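# Shelve labelled cartons onto rack boards A and B

## Task

Set each carton on the rack board its label names (A is the top board, B the bottom one), standing level on its bottom face and not resting on any other carton; a carton that drops or slides downward by more than a few centimetres counts as a failure.

## Robot and tools

Robot: two UR-type arms, left_arm and right_arm, each with a 140 mm two-finger gripper, each standing on its own carriage on one floor track. left_rail carries left_arm and is always the carriage on the +y side; right_rail carries right_arm. The fingers of left_arm can fold: grip with the outer quarter of the pads (near the tips), and do not push its fingertips into a surface unless the fingers are fully shut. right_arm's fingers are rigid.

Frame: fixed to the table. z = 0 is the table top, +z up, +x the direction the arms face, +y to their left. The track runs along y at x = 0, with y = 0 at its centre. The table edge is at x = 0.17 m. Each arm base sits at x = 0, y = its carriage position_m, z = 0.04 m. Gripper axes: fingers point along its +z and close along its y. end_effector_position is the point between the closed pads. Reported hand poses can be a few cm off.

execute_actions(actions, cameras): actions holds one action (an empty list only returns state and images). Possible keys:
- rows: 1 to 15 rows, each applied for one 1/30 s step. Every row is 18 numbers in [-1, 1], one list for both arms: left_arm shoulder pan, shoulder lift, elbow, wrist 1, wrist 2, wrist 3, then left gripper position, force_limit, speed; then the same 9 for right_arm. The joint numbers are offsets, not poses, measured from the Joint targets at the start of the call (not from the previous row). Scale: 1.0 = 1.326 rad for pan and lift, 1.989 rad for elbow and the three wrists. Sending the same offset in a later call moves the arm further.
- Gripper numbers are commands, not offsets: position +1 = open 140 mm, about -0.8 = pads touch, -1 = close until blocked. force_limit -1 to +1 sets the squeeze (roughly 14 N up to 58 N); speed -1 to +1 sets closing rate (about 30 to 250 mm/s, faster grips harder). To leave a gripper alone, resend its previous three numbers; 0 is a real command.
- steps: 1 to 450, default 15, at least the number of rows. After the last row the arm keeps heading for that row's target.
- left_rail / right_rail: {position_m, speed_m_s, acceleration_factor} or {stop: true}. position_m is an absolute track position in metres: left_rail -0.8 to 1.5, right_rail -1.5 to 0.8. speed_m_s 0.01 to 1; acceleration_factor 0.1 to 1. Keep carriages at least 0.78 m apart. After sending a position, wait with an action such as {"steps": n, "until": {"left_rail": {"position_status": ["!=", "moving"]}}} before placing the hand. An arm is carried along in its current pose.
- until: conditions on rail fields (position_status, position_m with a comparison, etc.), or {"all": {"status": "ended"}} / {"any": ...}.

move(target, speed, blend, stop_force, zero, blocking, cameras): drives all joints on synchronised paths. target is one 18-number row or a list of up to 15 rows, laid out as above; all joint numbers are offsets from the current Joint targets (each list entry from those same targets). speed is top joint speed in rad/s, 0.01 to 2, default 0.5; use much lower for contact. blend (rad) rounds corners of a list. stop_force 4 to 80 N ends an arm's path when the wrist senses that much push; zero chooses whether the sensor is re-zeroed first. Omit stop_force when lifting off something. blocking=false returns early; then call wait or stop before new rows or moves. The result adds a move: line (done, off_target, held, fault, etc.).

wait(seconds 0 to 10), stop() brakes a running move, zoom_image(camera, region [x0,y0,x1,y1] pixels, max 504x504) for cam_low, cam_left_wrist, cam_right_wrist (all 672x504), zero_wrist_force(arm), read_manual(section), finished_scene(scene) ends the scene irrevocably; call it only when every carton sits correctly and the rails have stopped.

Result lines: Joint positions and Joint velocities have one block per arm: rail (m), then the six joints (rad). Joint targets is the commanded angle per joint; offsets build on it. object_status: 0 moving, 1 blocked while opening, 2 blocked while closing (a grip), 3 reached position or pads met. Check for 2 after closing. position_measured is in counts: 3 open, about 139 = 60 mm, 200 = 20 mm, 230 pads touching. Wrist force/torque are in the hand's axes. Rail fields: position_m, position_status (moving, done, contact_stop, time_out, stopped, stopped_with_arm, stopped_for_other_arm, stopped_for_other_carriage), position_answer (taken / not_taken). Lines such as joint command not followed, joint sent to its limit, MOTOR HOT or a fault tell you an arm did not do what was asked.

Avoid: dropping or releasing cartons while moving, knocking cartons over, anything leaving the table, slamming or pressing hard (about 150 N outside force, or joint torques above pan/lift 290, elbow 132, wrist 1 29.2, wrist 2 27.5, wrist 3 31 N m, stop the arm for 10 s), arms or carriages bumping each other, holding heavy loads far out for long (overheating), and asking a joint more than 0.010 rad beyond its range (pan, lift and wrists ±6.283, elbow ±3.142), which is refused. Large motions may need several calls since joint speed is capped.

Each tool is called as name(argument=value, ...) on one line, values as JSON.

## Session

execute_actions(actions=[])

Scene clock: 0.00 s.
left_arm: end_effector_position=(+0.3563, +0.7786, +0.5790) position_measured=3 object_status=3 end_effector_quat_wxyz=(+0.000, +0.000, +1.000, +0.000) | right_arm: end_effector_position=(+0.3563, -0.6214, +0.5790) position_measured=3 object_status=3 end_effector_quat_wxyz=(+0.000, +0.000, +1.000, +0.000)
Joint positions: left_arm=[0.7 -0.281 -2.157 1.821 -1.235 -1.571 -0.28] | right_arm=[-0.7 -0.28 -2.157 1.821 -1.235 -1.571 -0.28]
Joint velocities: within noise
Joint torques (N m): no reading
Wrist force (N): no reading
Wrist torque (N m): no reading
Wrist force, peak (N): no reading
Joint targets: left_arm=[0.700 -0.280 -2.157 1.821 -1.235 -1.571 -0.280] | right_arm=[-0.700 -0.281 -2.157 1.821 -1.235 -1.571 -0.280]
Tool commands: left_gripper/position=+1.0 left_gripper/force_limit=+1.0 left_gripper/speed=+1.0 right_gripper/position=+1.0 right_gripper/force_limit=+1.0 right_gripper/speed=+1.0
left_rail: position_m=0.700 position_status=done
right_rail: position_m=-0.700 position_status=done

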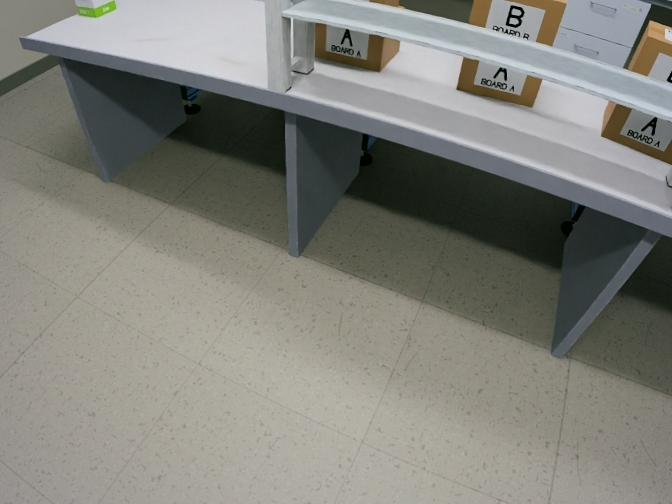

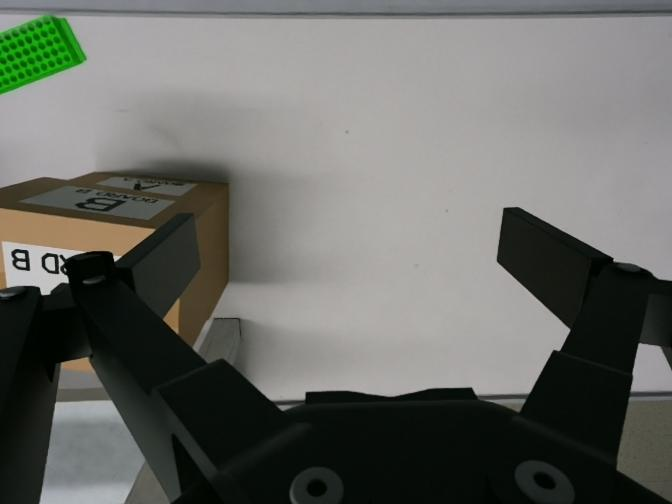

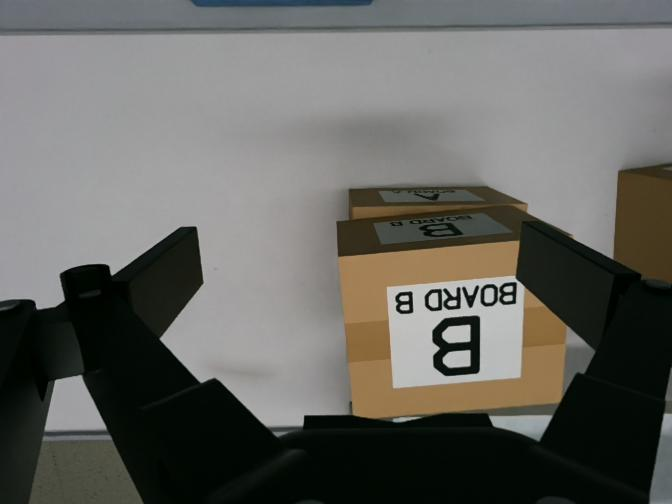

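move(target=[0,0,0,-0.4,0,0,1,1,1,0,0,0,-0.4,0,0,1,1,1], speed=1)

Scene clock: 40.30 s.
left_arm: end_effector_position=(+0.5555, +0.7212, +0.7667) position_measured=3 object_status=3 end_effector_quat_wxyz=(+0.372, +0.000, +0.922, -0.107) | right_arm: end_effector_position=(+0.5555, -0.6788, +0.7667) position_measured=3 object_status=3 end_effector_quat_wxyz=(+0.372, +0.000, +0.922, -0.107)
Joint positions: left_arm=[0.7 -0.281 -2.157 1.821 -2.03 -1.571 -0.28] | right_arm=[-0.7 -0.281 -2.157 1.821 -2.03 -1.571 -0.28]
Joint velocities: within noise
Joint torques (N m): left_arm=[-3.23 3.56 -49.5 -9.5 -0.15 -0.1] | right_arm=[-1.23 3.86 -41.95 -11.21 0.25 0.47]
Wrist force (N): left_arm=[-0.1 0.6 -0.1] | right_arm=[1.0 0.2 1.3]
Wrist torque (N m): left_arm=[0.15 0.14 -0.11] | right_arm=[-0.12 -0.15 -0.31]
Wrist force, peak (N): left_arm=[-1.3 0.3 -0.9] | right_arm=[1.4 0.1 1.3]
Joint targets: left_arm=[0.700 -0.280 -2.157 1.821 -2.030 -1.571 -0.280] | right_arm=[-0.700 -0.281 -2.157 1.821 -2.030 -1.571 -0.280]
left_rail: position_m=0.700 position_status=done
right_rail: position_m=-0.700 position_status=done
move: done
camera_calibration:
cam_left_wrist: T_world_to_cam=[[0.0688487, 0.980604, -0.183512, -0.595756], [0.447734, 0.13401, 0.884068, -1.02703], [0.891512, -0.143031, -0.429823, 0.120297], [0, 0, 0, 1]] pos_world=[0.393608, 0.73904, 0.850344]
cam_right_wrist: T_world_to_cam=[[0.0871422, 0.981009, -0.173283, 0.757356], [0.472602, 0.112414, 0.874077, -0.854627], [0.876957, -0.158063, -0.453831, -0.070355], [0, 0, 0, 1]] pos_world=[0.399599, -0.658022, 0.846317]

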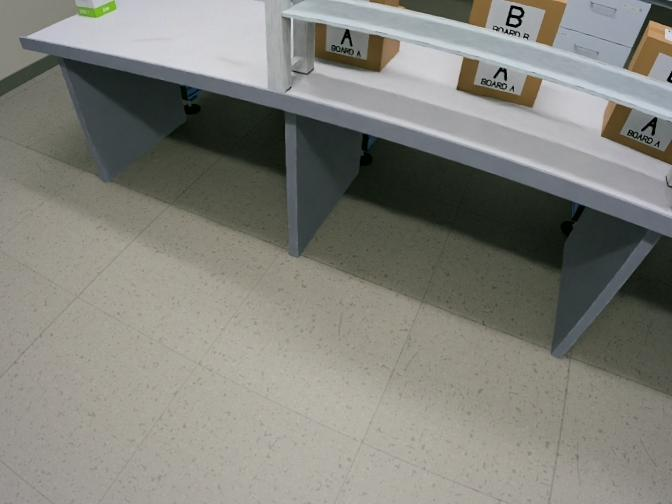

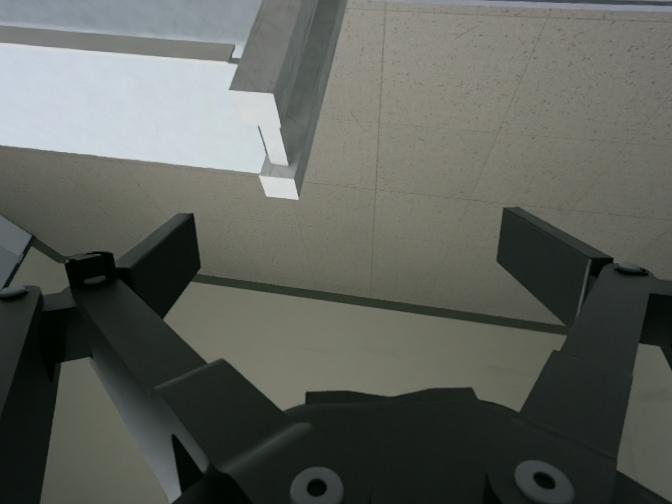

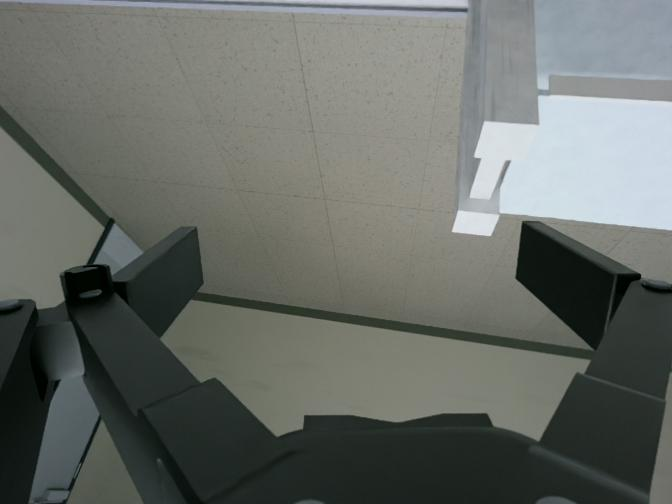

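execute_actions(actions=[{"left_rail":{"position_m":0.35},"right_rail":{"position_m":-0.45},"steps":200,"until":{"all":{"status":"ended"}}}], cameras=["cam_left_wrist","cam_right_wrist"])

move(target=[0,0,0,0.2,0,0,1,1,1,0,0,0,0.2,0,0,1,1,1], speed=1, cameras=["cam_left_wrist","cam_right_wrist"])

Scene clock: 67.53 s.
left_arm: end_effector_position=(+0.5555, +0.3713, +0.7668) position_measured=3 object_status=3 end_effector_quat_wxyz=(+0.372, +0.000, +0.922, -0.107) end_effector_velocity=(+0.000, -0.001, -0.002) end_effector_angular_velocity=(+0.000, +0.002, +0.000) | right_arm: end_effector_position=(+0.5555, -0.4288, +0.7668) position_measured=3 object_status=3 end_effector_quat_wxyz=(+0.372, +0.000, +0.922, -0.107)
Joint positions: left_arm=[0.35 -0.281 -2.157 1.821 -2.03 -1.571 -0.28] | right_arm=[-0.45 -0.281 -2.157 1.821 -2.03 -1.571 -0.28]
Joint velocities: left_arm=[-0.001 0 0 0.002 0 0 0] | right_arm=[within noise]
Joint torques (N m): left_arm=[-2.23 6.48 -47.47 -7.8 0.2 -0.14] | right_arm=[-1.09 6.01 -39.64 -9.34 0.45 0.2]
Wrist force (N): left_arm=[0.0 0.5 0.0] | right_arm=[0.7 0.2 1.3]
Wrist torque (N m): left_arm=[0.14 0.12 -0.11] | right_arm=[-0.11 -0.08 -0.31]
Wrist force, peak (N): left_arm=[-0.1 2.7 -0.4] | right_arm=[1.1 -1.7 1.4]
Joint targets: left_arm=[0.350 -0.280 -2.157 1.821 -2.030 -1.571 -0.280] | right_arm=[-0.450 -0.281 -2.157 1.821 -2.030 -1.571 -0.280]
Tool commands: left_gripper/position=+1.0 left_gripper/force_limit=+1.0 left_gripper/speed=+1.0 right_gripper/position=+1.0 right_gripper/force_limit=+1.0 right_gripper/speed=+1.0
left_rail: position_m=0.350 position_status=done
right_rail: position_m=-0.450 position_status=done
camera_calibration:
cam_left_wrist: T_world_to_cam=[[0.0688838, 0.980593, -0.183553, -0.252599], [0.447566, 0.134059, 0.884145, -0.980194], [0.891594, -0.143055, -0.429646, 0.0700767], [0, 0, 0, 1]] pos_world=[0.393621, 0.389126, 0.850377]
cam_right_wrist: T_world_to_cam=[[0.0871743, 0.981, -0.173319, 0.512133], [0.472439, 0.11246, 0.874159, -0.88275], [0.877042, -0.158087, -0.453659, -0.0310274], [0, 0, 0, 1]] pos_world=[0.399613, -0.408034, 0.846351]
Images, in order (width x height): cam_left_wrist 672x504, cam_right_wrist 672x504.

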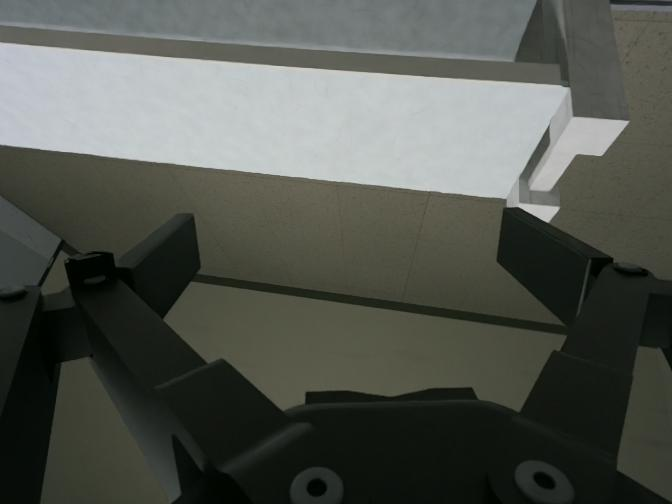

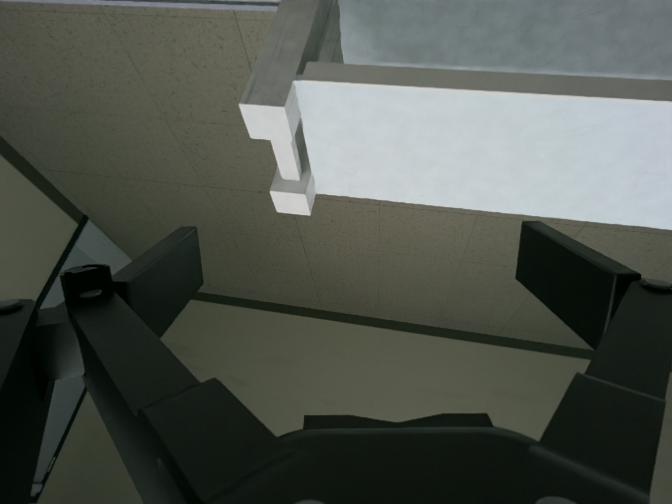

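Scene clock: 68.67 s.
left_arm: end_effector_position=(+0.4741, +0.3946, +0.6521) position_measured=3 object_status=3 end_effector_quat_wxyz=(+0.190, +0.000, +0.980, -0.055) | right_arm: end_effector_position=(+0.4741, -0.4054, +0.6521) position_measured=3 object_status=3 end_effector_quat_wxyz=(+0.190, +0.000, +0.980, -0.055)
Joint positions: left_arm=[0.35 -0.281 -2.157 1.821 -1.633 -1.571 -0.28] | right_arm=[-0.45 -0.281 -2.157 1.821 -1.633 -1.571 -0.28]
Joint velocities: within noise
Joint torques (N m): left_arm=[0.08 5.8 -47.55 -1.43 0.22 -0.27] | right_arm=[-1.92 8.31 -39.68 -1.38 0.58 0.18]
Wrist force (N): left_arm=[0.2 0.6 -0.2] | right_arm=[0.8 -0.1 0.7]
Wrist torque (N m): left_arm=[0.16 0.00 -0.06] | right_arm=[-0.08 -0.12 -0.16]
Wrist force, peak (N): left_arm=[1.0 1.3 0.9] | right_arm=[1.7 0.4 1.8]
Joint targets: left_arm=[0.350 -0.280 -2.157 1.821 -1.633 -1.571 -0.280] | right_arm=[-0.450 -0.281 -2.157 1.821 -1.633 -1.571 -0.280]
left_rail: position_m=0.350 position_status=done
right_rail: position_m=-0.450 position_status=done
move: done
camera_calibration:
cam_left_wrist: T_world_to_cam=[[0.0159804, 0.995835, -0.089766, -0.33303], [0.747042, 0.047781, 0.663058, -0.809252], [0.664585, -0.0776549, -0.743166, 0.382905], [0, 0, 0, 1]] pos_world=[0.355394, 0.400044, 0.791248]
cam_right_wrist: T_world_to_cam=[[0.0367694, 0.995522, -0.0870907, 0.449896], [0.765961, 0.0278977, 0.642281, -0.768905], [0.641834, -0.0903244, -0.761505, 0.331694], [0, 0, 0, 1]] pos_world=[0.359517, -0.39647, 0.785622]
Images, in order (width x height): cam_left_wrist 672x504, cam_right_wrist 672x504.

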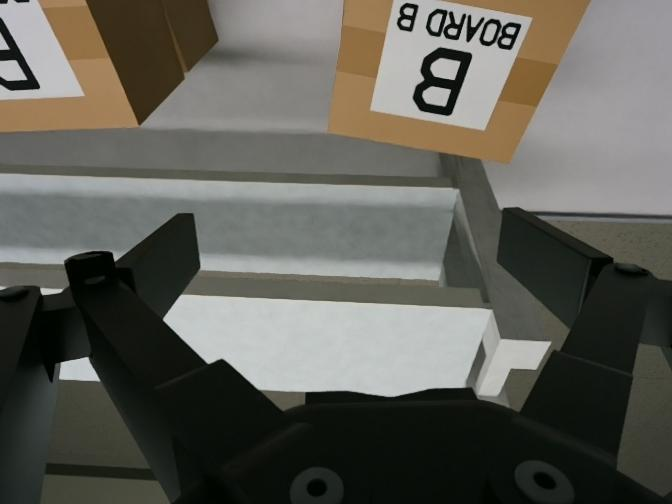

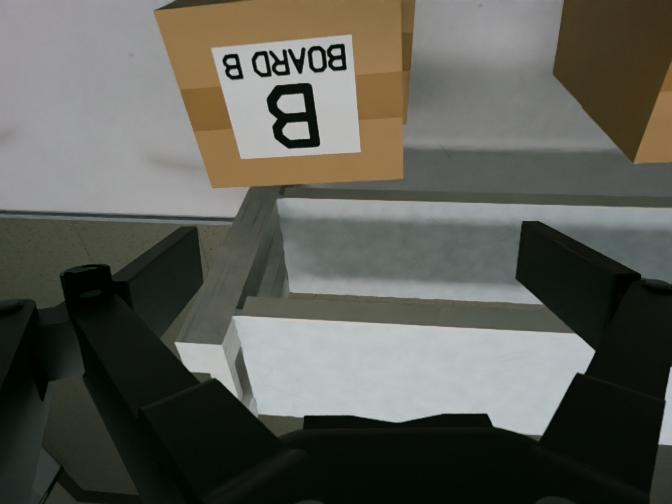

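move(target=[0,0,0,0.2,0,0,1,1,1,0,0,0,0.2,0,0,1,1,1], speed=1, cameras=["cam_left_wrist","cam_right_wrist"])

execute_actions(actions=[{"left_rail":{"position_m":0.8},"right_rail":{"position_m":-0.08},"steps":200,"until":{"all":{"status":"ended"}}}], cameras=["cam_left_wrist","cam_right_wrist"])

Scene clock: 139.03 s.
left_arm: end_effector_position=(+0.3564, +0.4286, +0.5790) position_measured=3 object_status=3 end_effector_quat_wxyz=(+0.000, +0.000, +1.000, +0.000) | right_arm: end_effector_position=(+0.3564, -0.3714, +0.5790) position_measured=3 object_status=3 end_effector_quat_wxyz=(+0.000, +0.000, +1.000, +0.000)
Joint positions: left_arm=[0.35 -0.281 -2.157 1.821 -1.235 -1.571 -0.28] | right_arm=[-0.45 -0.28 -2.157 1.821 -1.235 -1.571 -0.28]
Joint velocities: within noise
Joint torques (N m): left_arm=[-0.08 7.18 -44.96 0.04 0.25 -0.4] | right_arm=[-1.32 9.7 -37.99 -0.32 0.57 -0.01]
Wrist force (N): left_arm=[0.1 0.2 -0.1] | right_arm=[0.3 -0.1 0.1]
Wrist torque (N m): left_arm=[0.03 -0.01 0.00] | right_arm=[-0.04 -0.06 0.01]
Wrist force, peak (N): left_arm=[1.2 0.5 0.8] | right_arm=[1.3 0.3 1.4]
Joint targets: left_arm=[0.350 -0.280 -2.157 1.821 -1.235 -1.571 -0.280] | right_arm=[-0.450 -0.281 -2.157 1.821 -1.235 -1.571 -0.280]
left_rail: position_m=0.350 position_status=done
right_rail: position_m=-0.450 position_status=done
move: done
camera_calibration:
cam_left_wrist: T_world_to_cam=[[0.00209688, 0.999834, 0.0180728, -0.430693], [0.940974, -0.00808997, 0.338383, -0.531658], [0.338473, 0.0162965, -0.940835, 0.599927], [0, 0, 0, 1]] pos_world=[0.29812, 0.416544, 0.75212]
cam_right_wrist: T_world_to_cam=[[0.0223766, 0.999668, 0.0127707, 0.362941], [0.950387, -0.0252343, 0.310045, -0.525836], [0.310265, 0.0051994, -0.950636, 0.617868], [0, 0, 0, 1]] pos_world=[0.299924, -0.379302, 0.745766]
Images, in order (width x height): cam_left_wrist 672x504, cam_right_wrist 672x504.

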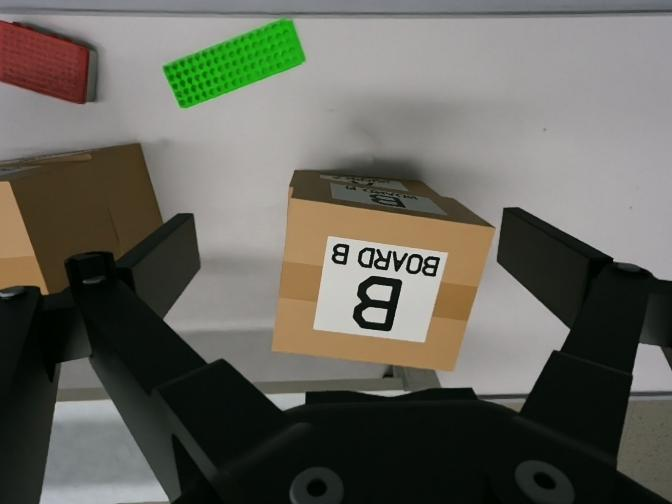

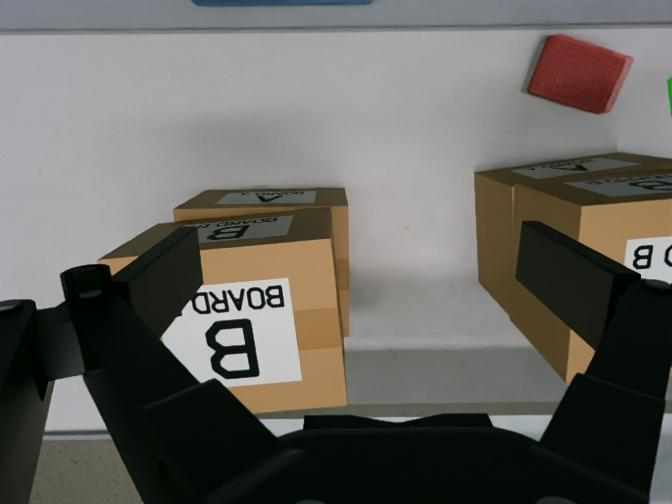

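Scene clock: 140.97 s.
left_arm: end_effector_position=(+0.3563, +0.8785, +0.5790) position_measured=3 object_status=3 end_effector_quat_wxyz=(+0.000, +0.000, +1.000, +0.000) end_effector_velocity=(+0.001, +0.001, +0.001) end_effector_angular_velocity=(+0.000, -0.002, -0.001) | right_arm: end_effector_position=(+0.3563, -0.2037, +0.5790) position_measured=3 object_status=3 end_effector_quat_wxyz=(+0.000, +0.000, +1.000, +0.000)
Joint positions: left_arm=[0.8 -0.281 -2.157 1.821 -1.235 -1.571 -0.28] | right_arm=[-0.282 -0.28 -2.157 1.821 -1.235 -1.571 -0.28]
Joint velocities: left_arm=[0.001 -0.001 0 -0.002 -0.001 0 0] | right_arm=[within noise]
Joint torques (N m): left_arm=[0.89 7.06 -42.23 -0.79 0.49 -0.47] | right_arm=[-2.15 10.18 -43.11 -2.01 0.44 -0.11]
Wrist force (N): left_arm=[-0.1 0.0 -0.4] | right_arm=[0.1 0.3 0.5]
Wrist torque (N m): left_arm=[-0.01 0.02 0.00] | right_arm=[0.07 -0.03 0.00]
Wrist force, peak (N): left_arm=[0.1 -2.3 -0.2] | right_arm=[-0.1 5.1 0.3]
Joint targets: left_arm=[0.800 -0.280 -2.157 1.821 -1.235 -1.571 -0.280] | right_arm=[-0.282 -0.281 -2.157 1.821 -1.235 -1.571 -0.280]
Tool commands: left_gripper/position=+1.0 left_gripper/force_limit=+1.0 left_gripper/speed=+1.0 right_gripper/position=+1.0 right_gripper/force_limit=+1.0 right_gripper/speed=+1.0
left_rail: position_m=0.800 position_status=done
right_rail: position_m=-0.282 position_status=stopped_for_other_carriage position_answer=taken
camera_calibration:
cam_left_wrist: T_world_to_cam=[[0.00210034, 0.999834, 0.0181258, -0.880585], [0.941036, -0.00810814, 0.338209, -0.527857], [0.338299, 0.0163467, -0.940897, 0.592648], [0, 0, 0, 1]] pos_world=[0.298089, 0.866471, 0.752107]
cam_right_wrist: T_world_to_cam=[[0.022379, 0.999667, 0.0128205, 0.19525], [0.950445, -0.0252511, 0.309865, -0.521456], [0.310086, 0.00525072, -0.950694, 0.617101], [0, 0, 0, 1]] pos_world=[0.299891, -0.211593, 0.745752]
Images, in order (width x height): cam_left_wrist 672x504, cam_right_wrist 672x504.

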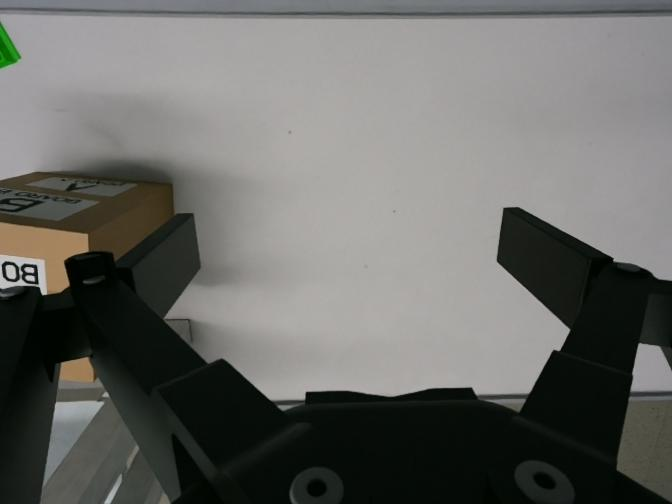

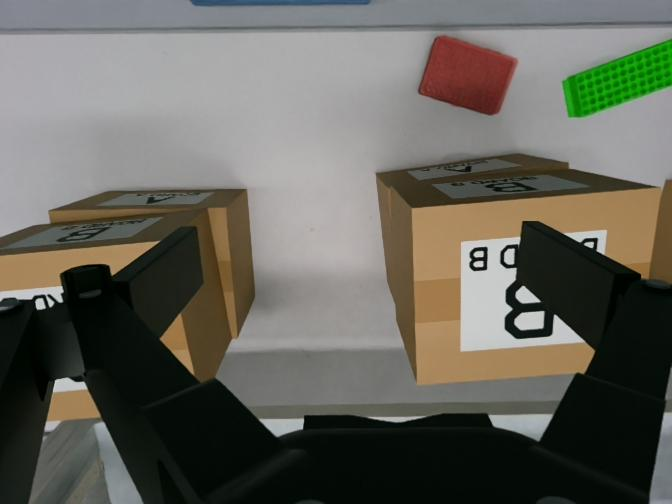

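zoom_image(camera="cam_right_wrist", region=[0, 130, 672, 430])

zoom_image(camera="cam_low", region=[280, 0, 672, 200])

Region (0, 130, 672, 430) is 672x300 pixels. A region can be at most 504 by 504 pixels.

This scene's latest camera images include none from cam_low. They are from: cam_left_wrist, cam_right_wrist. cam_low's image comes with the result of a call that names it in "cameras".

zoom_image(camera="cam_right_wrist", region=[360, 140, 672, 400])

zoom_image(camera="cam_right_wrist", region=[0, 160, 280, 430])

execute_actions(actions=[{"right_rail":{"position_m":-0.1},"steps":200,"until":{"all":{"status":"ended"}}}])

zoom_image(camera="cam_low", region=[280, 0, 672, 200])

Scaled by 1.615.

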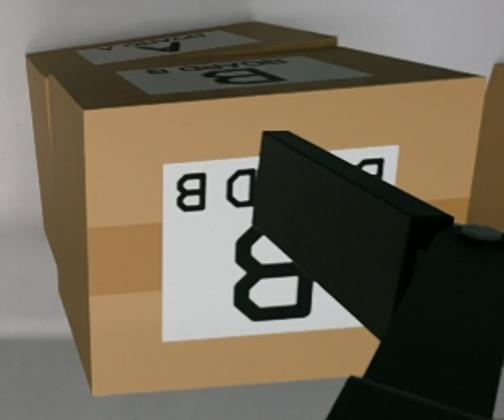

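Scaled by 1.800.

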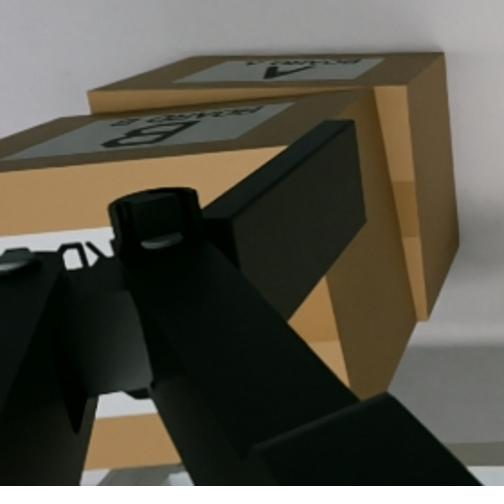

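Scene clock: 168.53 s.
left_arm: end_effector_position=(+0.3563, +0.8786, +0.5790) position_measured=3 object_status=3 end_effector_quat_wxyz=(+0.000, +0.000, +1.000, +0.000) | right_arm: end_effector_position=(+0.3563, -0.0215, +0.5790) position_measured=3 object_status=3 end_effector_quat_wxyz=(+0.000, +0.000, +1.000, +0.000) end_effector_velocity=(+0.000, +0.002, +0.001) end_effector_angular_velocity=(+0.000, -0.002, +0.003)
Joint positions: left_arm=[0.8 -0.281 -2.157 1.821 -1.235 -1.571 -0.281] | right_arm=[-0.1 -0.28 -2.157 1.821 -1.235 -1.571 -0.28]
Joint velocities: left_arm=[within noise] | right_arm=[0.001 0.001 -0.002 0 -0.001 0 -0.002]
Joint torques (N m): left_arm=[-1.33 9.53 -40.38 -1.79 0.3 -0.22] | right_arm=[-2.49 12.02 -50.04 -5.83 0.47 -0.11]
Wrist force (N): left_arm=[0.0 0.0 -0.1] | right_arm=[0.1 0.0 0.2]
Wrist torque (N m): left_arm=[0.00 0.01 0.00] | right_arm=[0.00 -0.02 0.00]
Wrist force, peak (N): left_arm=[-0.3 0.3 -0.7] | right_arm=[0.4 -1.5 0.1]
Joint targets: left_arm=[0.800 -0.280 -2.157 1.821 -1.235 -1.571 -0.280] | right_arm=[-0.100 -0.281 -2.157 1.821 -1.235 -1.571 -0.280]
Tool commands: left_gripper/position=+1.0 left_gripper/force_limit=+1.0 left_gripper/speed=+1.0 right_gripper/position=+1.0 right_gripper/force_limit=+1.0 right_gripper/speed=+1.0
left_rail: position_m=0.800 position_status=done
right_rail: position_m=-0.100 position_status=done
camera_calibration:
cam_left_wrist: T_world_to_cam=[[0.00210005, 0.999834, 0.0181259, -0.880677], [0.941036, -0.0081079, 0.338208, -0.527856], [0.338299, 0.0163469, -0.940897, 0.592646], [0, 0, 0, 1]] pos_world=[0.298089, 0.866563, 0.752107]
cam_right_wrist: T_world_to_cam=[[0.022379, 0.999667, 0.0128182, 0.0130989], [0.950442, -0.0252504, 0.309874, -0.516862], [0.310095, 0.00524828, -0.950691, 0.616145], [0, 0, 0, 1]] pos_world=[0.299891, -0.0293792, 0.745758]

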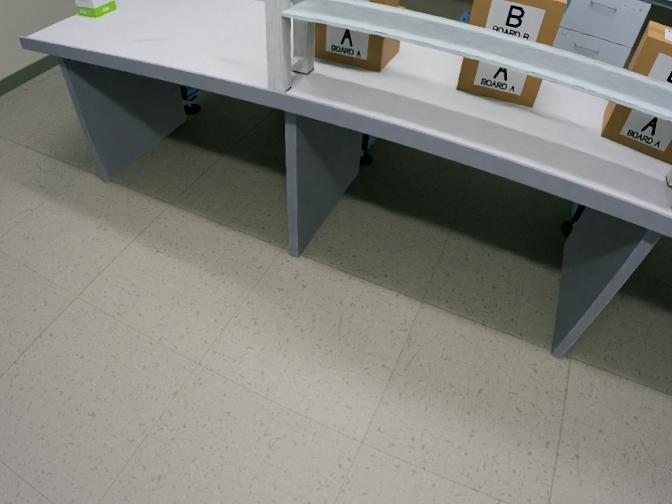

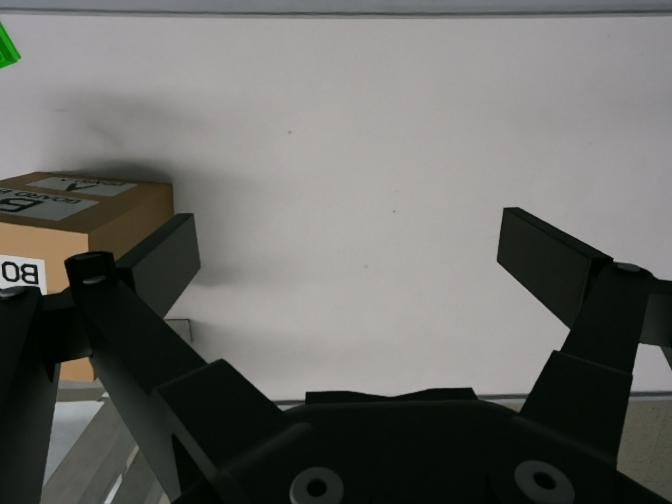

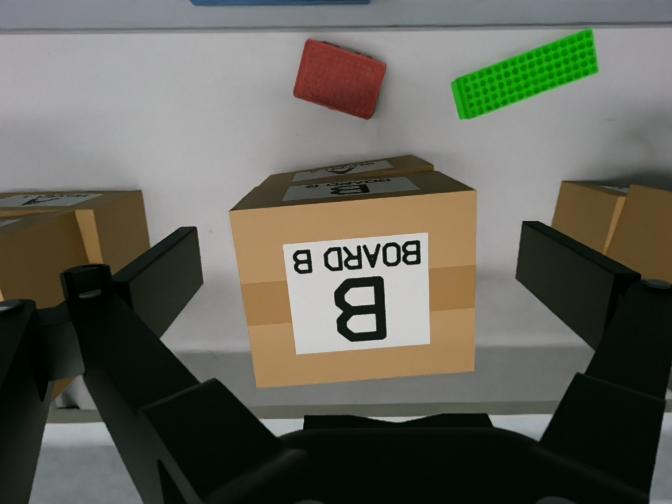

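Scaled by 1.286.

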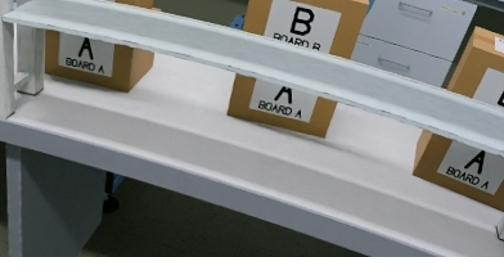

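execute_actions(actions=[{"left_rail":{"position_m":0.69},"right_rail":{"position_m":-0.74},"steps":200,"until":{"all":{"status":"ended"}}}], cameras=[])

move(target=[-0.5389,0.1913,0.0523,0.2151,0.3808,-0.3245,-1,-0.5,-0.5,0.4726,0.1948,0.0502,0.2149,0.9847,0.4653,0,0,-0.5], speed=0.8)

move(target=[-0.5389,0.1913,0.0523,0.2151,0.3808,-0.3245,-1,-0.5,-0.5,0.4726,0.1948,0.0502,0.2149,0.9847,0.4653,0,0,-0.5], speed=0.8)

Scene clock: 265.30 s.
left_arm: end_effector_position=(+0.3563, +0.7686, +0.5790) position_measured=3 object_status=3 end_effector_quat_wxyz=(+0.000, +0.000, +1.000, +0.000) | right_arm: end_effector_position=(+0.3563, -0.6613, +0.5790) position_measured=3 object_status=3 end_effector_quat_wxyz=(+0.000, +0.000, +1.000, +0.000) end_effector_velocity=(+0.001, -0.001, +0.000) end_effector_angular_velocity=(+0.001, +0.000, -0.001)
Joint positions: left_arm=[0.69 -0.281 -2.157 1.821 -1.235 -1.571 -0.28] | right_arm=[-0.74 -0.281 -2.157 1.821 -1.235 -1.571 -0.28]
Joint velocities: left_arm=[within noise] | right_arm=[-0.001 0 0 0 -0.001 0.001 0.001]
Joint torques (N m): left_arm=[0.94 14.95 -41.67 -3.23 0.35 -0.43] | right_arm=[0.12 11.33 -48.51 -7.69 0.83 -0.29]
Wrist force (N): left_arm=[0.1 0.1 0.0] | right_arm=[0.3 0.0 0.3]
Wrist torque (N m): left_arm=[0.03 -0.01 0.00] | right_arm=[0.00 -0.05 0.00]
Wrist force, peak (N): left_arm=[0.1 2.4 -0.3] | right_arm=[0.1 2.0 0.3]
Joint targets: left_arm=[0.690 -0.280 -2.157 1.821 -1.235 -1.571 -0.280] | right_arm=[-0.740 -0.281 -2.157 1.821 -1.235 -1.571 -0.280]
Tool commands: left_gripper/position=+1.0 left_gripper/force_limit=+1.0 left_gripper/speed=+1.0 right_gripper/position=+1.0 right_gripper/force_limit=+1.0 right_gripper/speed=+1.0
left_rail: position_m=0.690 position_status=done
right_rail: position_m=-0.740 position_status=done
No camera images: "cameras" was empty.

Scene clock: 268.47 s.
left_arm: end_effector_position=(+0.4954, +0.6763, +0.5277) position_measured=232 object_status=3 end_effector_quat_wxyz=(+0.076, +0.171, +0.853, +0.487) | right_arm: end_effector_position=(+0.3513, -0.0931, +0.7943) position_measured=129 object_status=3 end_effector_quat_wxyz=(+0.552, -0.391, -0.462, -0.573)
Joint positions: left_arm=[0.69 -0.995 -1.903 1.925 -0.807 -0.814 -0.926] | right_arm=[-0.74 0.346 -1.899 1.921 -0.808 0.387 0.645]
Joint velocities: within noise
Joint torques (N m): left_arm=[-13.9 2.46 -39.74 1.53 4.35 -3.04] | right_arm=[11.1 -10.58 -38.03 -0.23 6.26 2.79]
Wrist force (N): left_arm=[0.2 -0.1 0.1] | right_arm=[-0.5 1.6 -0.7]
Wrist torque (N m): left_arm=[0.07 0.00 -0.28] | right_arm=[0.12 -0.33 0.05]
Wrist force, peak (N): left_arm=[0.8 1.2 -0.9] | right_arm=[1.3 -4.7 -0.5]
Joint targets: left_arm=[0.690 -0.995 -1.903 1.925 -0.807 -0.814 -0.926] | right_arm=[-0.740 0.346 -1.899 1.921 -0.808 0.387 0.645]
left_rail: position_m=0.690 position_status=done
right_rail: position_m=-0.740 position_status=done
move: done
camera_calibration:
cam_left_wrist: T_world_to_cam=[[0.214231, 0.451606, 0.866116, -0.859604], [0.773208, -0.620231, 0.132147, -0.0371507], [0.596871, 0.641378, -0.482057, -0.292355], [0, 0, 0, 1]] pos_world=[0.387377, 0.55267, 0.608494]
cam_right_wrist: T_world_to_cam=[[0.9968, 0.0313545, 0.0735344, -0.398638], [0.0747784, -0.0405398, -0.996376, 0.76318], [-0.0282598, 0.998686, -0.0427547, 0.312907], [0, 0, 0, 1]] pos_world=[0.349135, -0.269058, 0.803106]

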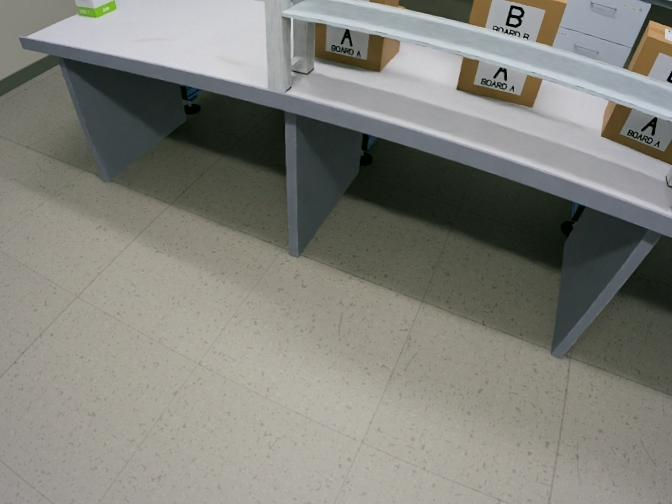

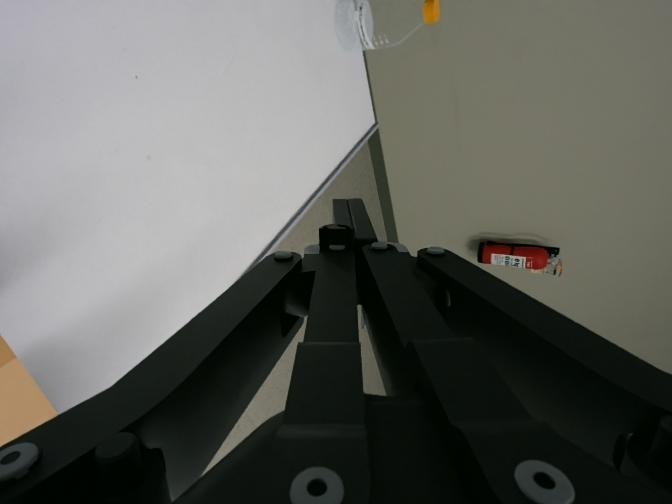

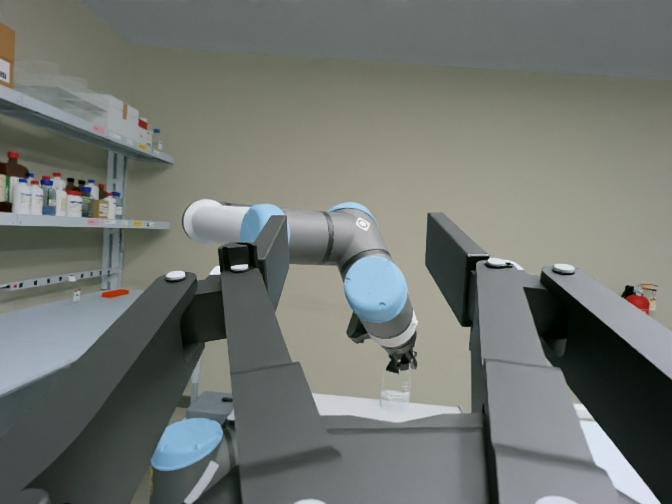

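Scene clock: 271.63 s.
left_arm: end_effector_position=(+0.4452, +0.1599, +0.5000) position_measured=232 object_status=3 end_effector_quat_wxyz=(+0.520, +0.520, +0.479, +0.479) | right_arm: end_effector_position=(+0.4650, -0.1716, +0.4999) position_measured=129 object_status=3 end_effector_quat_wxyz=(+0.547, -0.547, +0.448, -0.448)
Joint positions: left_arm=[0.69 -1.709 -1.65 2.029 -0.38 -0.056 -1.571] | right_arm=[-0.74 0.973 -1.64 2.021 -0.38 2.345 1.57]
Joint velocities: within noise
Joint torques (N m): left_arm=[-12.89 -17.52 -34.1 3.53 2.51 -2.75] | right_arm=[12.44 -29.81 -33.09 1.02 3.37 2.53]
Wrist force (N): left_arm=[-0.1 0.0 -0.2] | right_arm=[0.1 1.0 0.8]
Wrist torque (N m): left_arm=[0.09 0.12 -0.31] | right_arm=[-0.43 -0.18 -0.27]
Wrist force, peak (N): left_arm=[-1.7 -0.8 -0.8] | right_arm=[0.2 2.4 0.2]
Joint targets: left_arm=[0.690 -1.709 -1.650 2.029 -0.380 -0.056 -1.571] | right_arm=[-0.740 0.973 -1.640 2.021 -0.380 2.346 1.570]
left_rail: position_m=0.690 position_status=done
right_rail: position_m=-0.740 position_status=done
move: done
camera_calibration:
cam_left_wrist: T_world_to_cam=[[-0.0182184, -0.000120979, 0.999834, -0.482788], [-0.414283, -0.910116, -0.00765896, 0.329943], [0.909966, -0.414354, 0.0165308, -0.1644], [0, 0, 0, 1]] pos_world=[0.277492, 0.232108, 0.487952]
cam_right_wrist: T_world_to_cam=[[-0.0168153, 0.0187531, -0.999683, 0.517816], [-0.490587, 0.871045, 0.0245919, 0.367029], [0.87123, 0.490845, -0.00544688, -0.142068], [0, 0, 0, 1]] pos_world=[0.312541, -0.259676, 0.507852]

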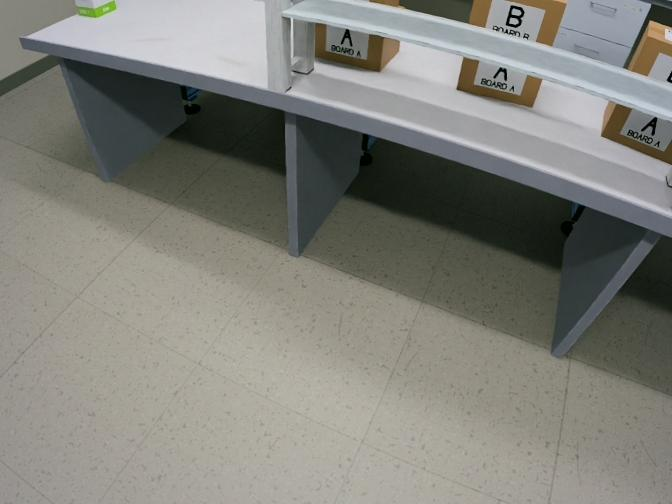

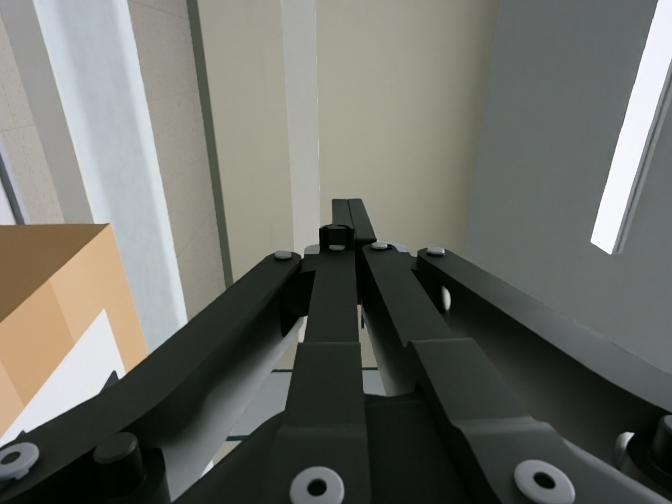

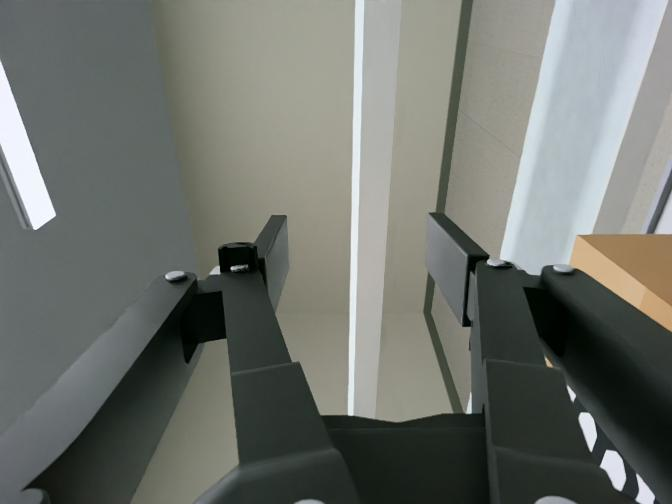

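move(target=[0,0.2205,0.1175,-0.2646,0,0,-1,-0.5,-0.5,0,0.2188,0.1168,-0.2627,0,0,0,0,-0.5], speed=0.35, stop_force=20)

Scene clock: 287.60 s.
left_arm: end_effector_position=(+0.4452, +0.1597, +0.2500) position_measured=232 object_status=3 end_effector_quat_wxyz=(+0.520, +0.520, +0.479, +0.479) | right_arm: end_effector_position=(+0.4649, -0.1716, +0.2501) position_measured=129 object_status=3 end_effector_quat_wxyz=(+0.547, -0.547, +0.448, -0.448)
Joint positions: left_arm=[0.69 -1.709 -1.357 2.263 -0.906 -0.056 -1.571] | right_arm=[-0.74 0.973 -1.35 2.253 -0.903 2.346 1.57]
Joint velocities: within noise
Joint torques (N m): left_arm=[-4.3 -28.18 -20.05 -2.16 -0.24 -2.43] | right_arm=[7.13 -40.86 -20.54 -6.03 2.87 2.9]
Wrist force (N): left_arm=[0.0 -0.4 -0.2] | right_arm=[-0.3 1.3 0.8]
Wrist torque (N m): left_arm=[-0.02 0.09 -0.30] | right_arm=[-0.36 -0.09 -0.28]
Wrist force, peak (N): left_arm=[1.7 1.6 0.0] | right_arm=[-0.1 3.1 0.7]
Joint targets: left_arm=[0.690 -1.709 -1.357 2.263 -0.906 -0.056 -1.571] | right_arm=[-0.740 0.973 -1.350 2.253 -0.903 2.346 1.570]
left_rail: position_m=0.690 position_status=done
right_rail: position_m=-0.740 position_status=done
move: done
camera_calibration:
cam_left_wrist: T_world_to_cam=[[-0.0181965, 0.0000620742, 0.999834, -0.232878], [-0.41442, -0.910055, -0.00748572, 0.327913], [0.909904, -0.414488, 0.0165855, -0.160232], [0, 0, 0, 1]] pos_world=[0.277452, 0.232019, 0.237952]
cam_right_wrist: T_world_to_cam=[[-0.0168315, 0.0188285, -0.999681, 0.268033], [-0.490492, 0.871096, 0.024665, 0.373135], [0.871283, 0.490751, -0.00542657, -0.143429], [0, 0, 0, 1]] pos_world=[0.312498, -0.259695, 0.257965]

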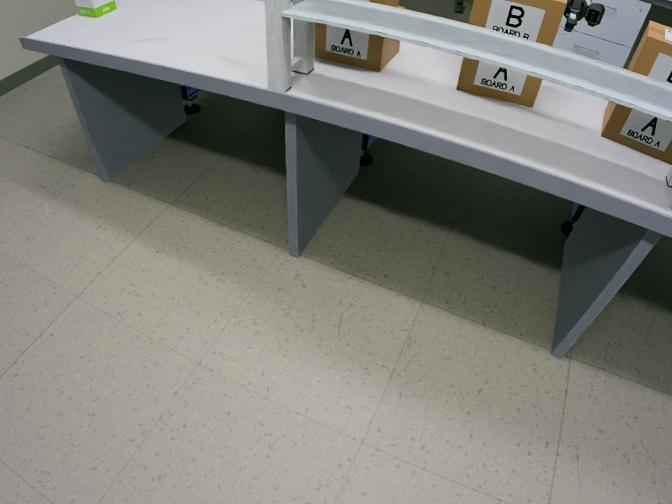

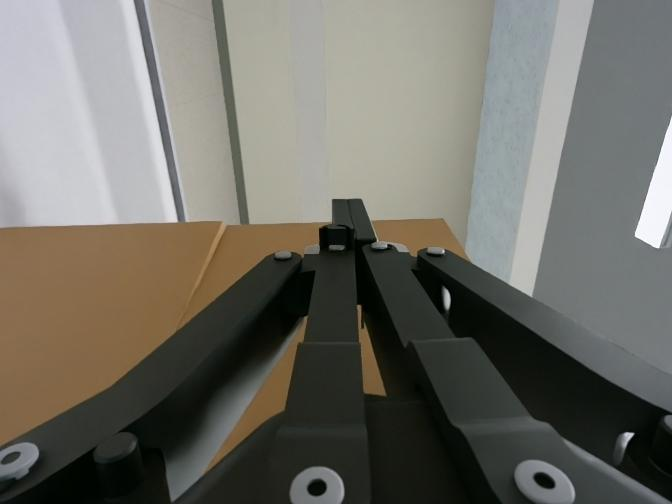

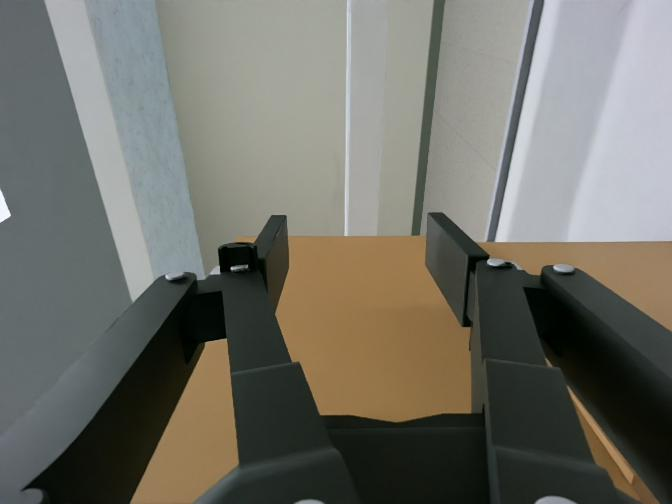

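move(target=[0.01154,0.04186,-0.03927,0.01136,0.00769,0,-1,-0.5,-0.5,0.03567,0.04005,-0.03786,0.01116,0.02378,0,0,0,-0.5], speed=0.03, stop_force=6)

Scene clock: 307.37 s.
left_arm: end_effector_position=(+0.4465, +0.1345, +0.2502) position_measured=232 object_status=3 end_effector_quat_wxyz=(+0.520, +0.520, +0.479, +0.479) | right_arm: end_effector_position=(+0.4634, -0.1382, +0.2502) position_measured=129 object_status=3 end_effector_quat_wxyz=(+0.547, -0.547, +0.448, -0.448)
Joint positions: left_arm=[0.69 -1.7 -1.323 2.215 -0.892 -0.047 -1.571] | right_arm=[-0.74 1.011 -1.307 2.191 -0.885 2.384 1.57]
Joint velocities: within noise
Joint torques (N m): left_arm=[-16.84 -74.41 -26.31 -1.43 -0.48 -2.72] | right_arm=[-13.25 -69.27 -21.39 -5.44 -2.55 1.6]
Wrist force (N): left_arm=[2.4 -0.3 -0.2] | right_arm=[0.2 1.8 0.8]
Wrist torque (N m): left_arm=[0.02 0.18 -0.30] | right_arm=[-0.26 -0.18 -0.33]
Wrist force, peak (N): left_arm=[5.9 2.0 -0.9] | right_arm=[6.0 0.7 -0.2]
Joint targets: left_arm=[0.690 -1.700 -1.323 2.215 -0.892 -0.047 -1.571] | right_arm=[-0.740 1.011 -1.307 2.191 -0.885 2.384 1.570]
left_rail: position_m=0.690 position_status=done
right_rail: position_m=-0.740 position_status=done
move: contact (left_arm, right_arm); left_arm: the elbow is farthest, 0.030 rad from its target; right_arm: the elbow is farthest, 0.014 rad from its target
camera_calibration:
cam_left_wrist: T_world_to_cam=[[-0.0182028, 0.0000358562, 0.999834, -0.233006], [-0.414366, -0.910079, -0.00751123, 0.305474], [0.909928, -0.414434, 0.0165808, -0.171898], [0, 0, 0, 1]] pos_world=[0.278752, 0.206774, 0.238112]
cam_right_wrist: T_world_to_cam=[[-0.0168436, 0.0188236, -0.999681, 0.267493], [-0.490474, 0.871107, 0.0246665, 0.343318], [0.871293, 0.490733, -0.00544014, -0.15852], [0, 0, 0, 1]] pos_world=[0.311012, -0.226311, 0.258077]

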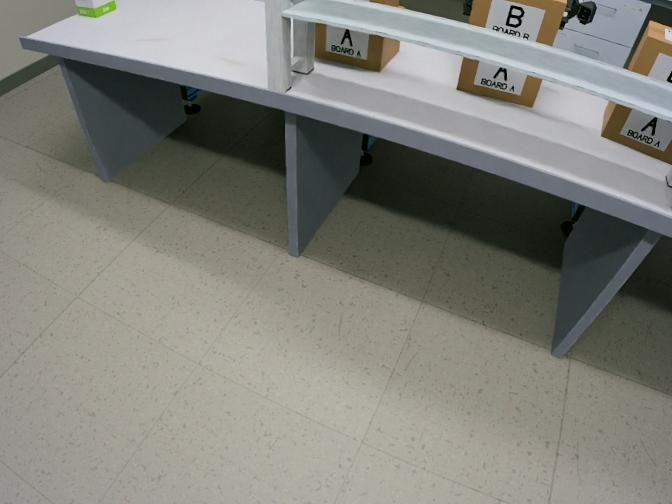

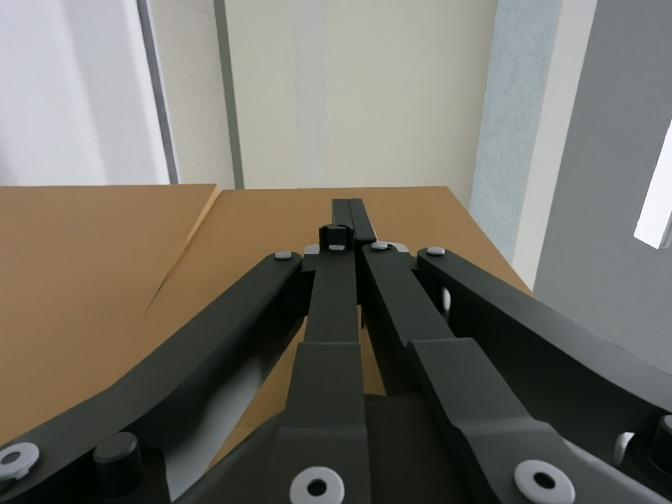

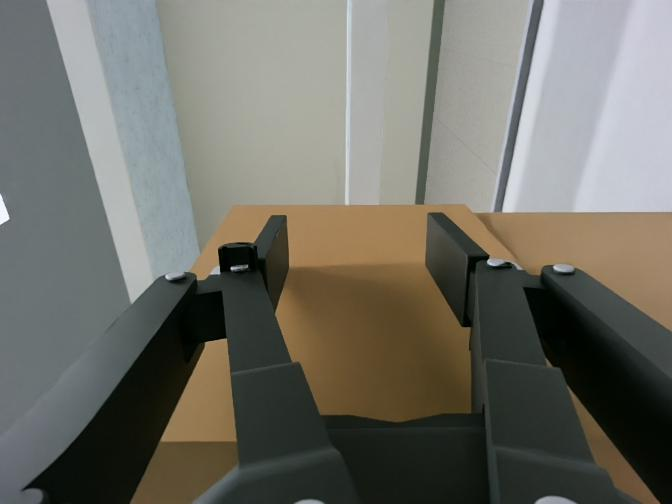

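move(target=[0.01154,0.04186,-0.03927,0.01136,0.00769,0,-1,-0.5,-0.5,0.03567,0.04005,-0.03786,0.01116,0.02378,0,0,0,-0.5], speed=0.03, stop_force=32, cameras=["cam_right_wrist"])

Scene clock: 317.03 s.
left_arm: end_effector_position=(+0.4467, +0.1311, +0.2502) position_measured=232 object_status=3 end_effector_quat_wxyz=(+0.520, +0.520, +0.479, +0.479) | right_arm: end_effector_position=(+0.4632, -0.1348, +0.2501) position_measured=129 object_status=3 end_effector_quat_wxyz=(+0.547, -0.547, +0.448, -0.448)
Joint positions: left_arm=[0.69 -1.699 -1.318 2.208 -0.89 -0.046 -1.571] | right_arm=[-0.74 1.015 -1.302 2.185 -0.883 2.389 1.57]
Joint velocities: within noise
Joint torques (N m): left_arm=[-28.51 -74.47 -36.9 -6.17 5.39 -2.7] | right_arm=[-1.31 -62.17 -30.61 -6.76 -16.26 -0.44]
Wrist force (N): left_arm=[29.8 0.4 -4.2] | right_arm=[29.6 -4.2 -5.7]
Wrist torque (N m): left_arm=[0.00 1.20 -0.33] | right_arm=[0.11 0.39 0.50]
Wrist force, peak (N): left_arm=[38.9 3.5 -9.3] | right_arm=[37.8 -4.7 -5.5]
Joint targets: left_arm=[0.690 -1.699 -1.318 2.208 -0.890 -0.046 -1.571] | right_arm=[-0.740 1.015 -1.302 2.185 -0.883 2.389 1.570]
left_rail: position_m=0.690 position_status=done
right_rail: position_m=-0.740 position_status=done
move: contact (left_arm, right_arm); left_arm: the elbow is farthest, 0.071 rad from its target; right_arm: the elbow is farthest, 0.069 rad from its target
camera_calibration:
cam_right_wrist: T_world_to_cam=[[-0.0168264, 0.0188469, -0.999681, 0.267389], [-0.490154, 0.871286, 0.0246764, 0.340088], [0.871473, 0.490413, -0.00542269, -0.160129], [0, 0, 0, 1]] pos_world=[0.310743, -0.222824, 0.258043]
Images, in order (width x height): cam_right_wrist 672x504.

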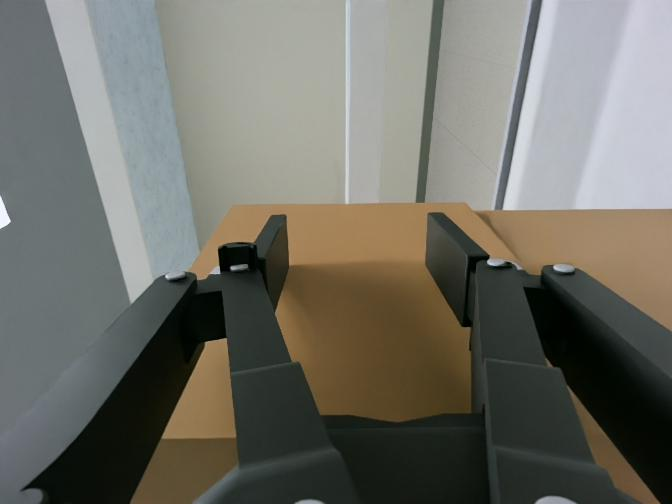

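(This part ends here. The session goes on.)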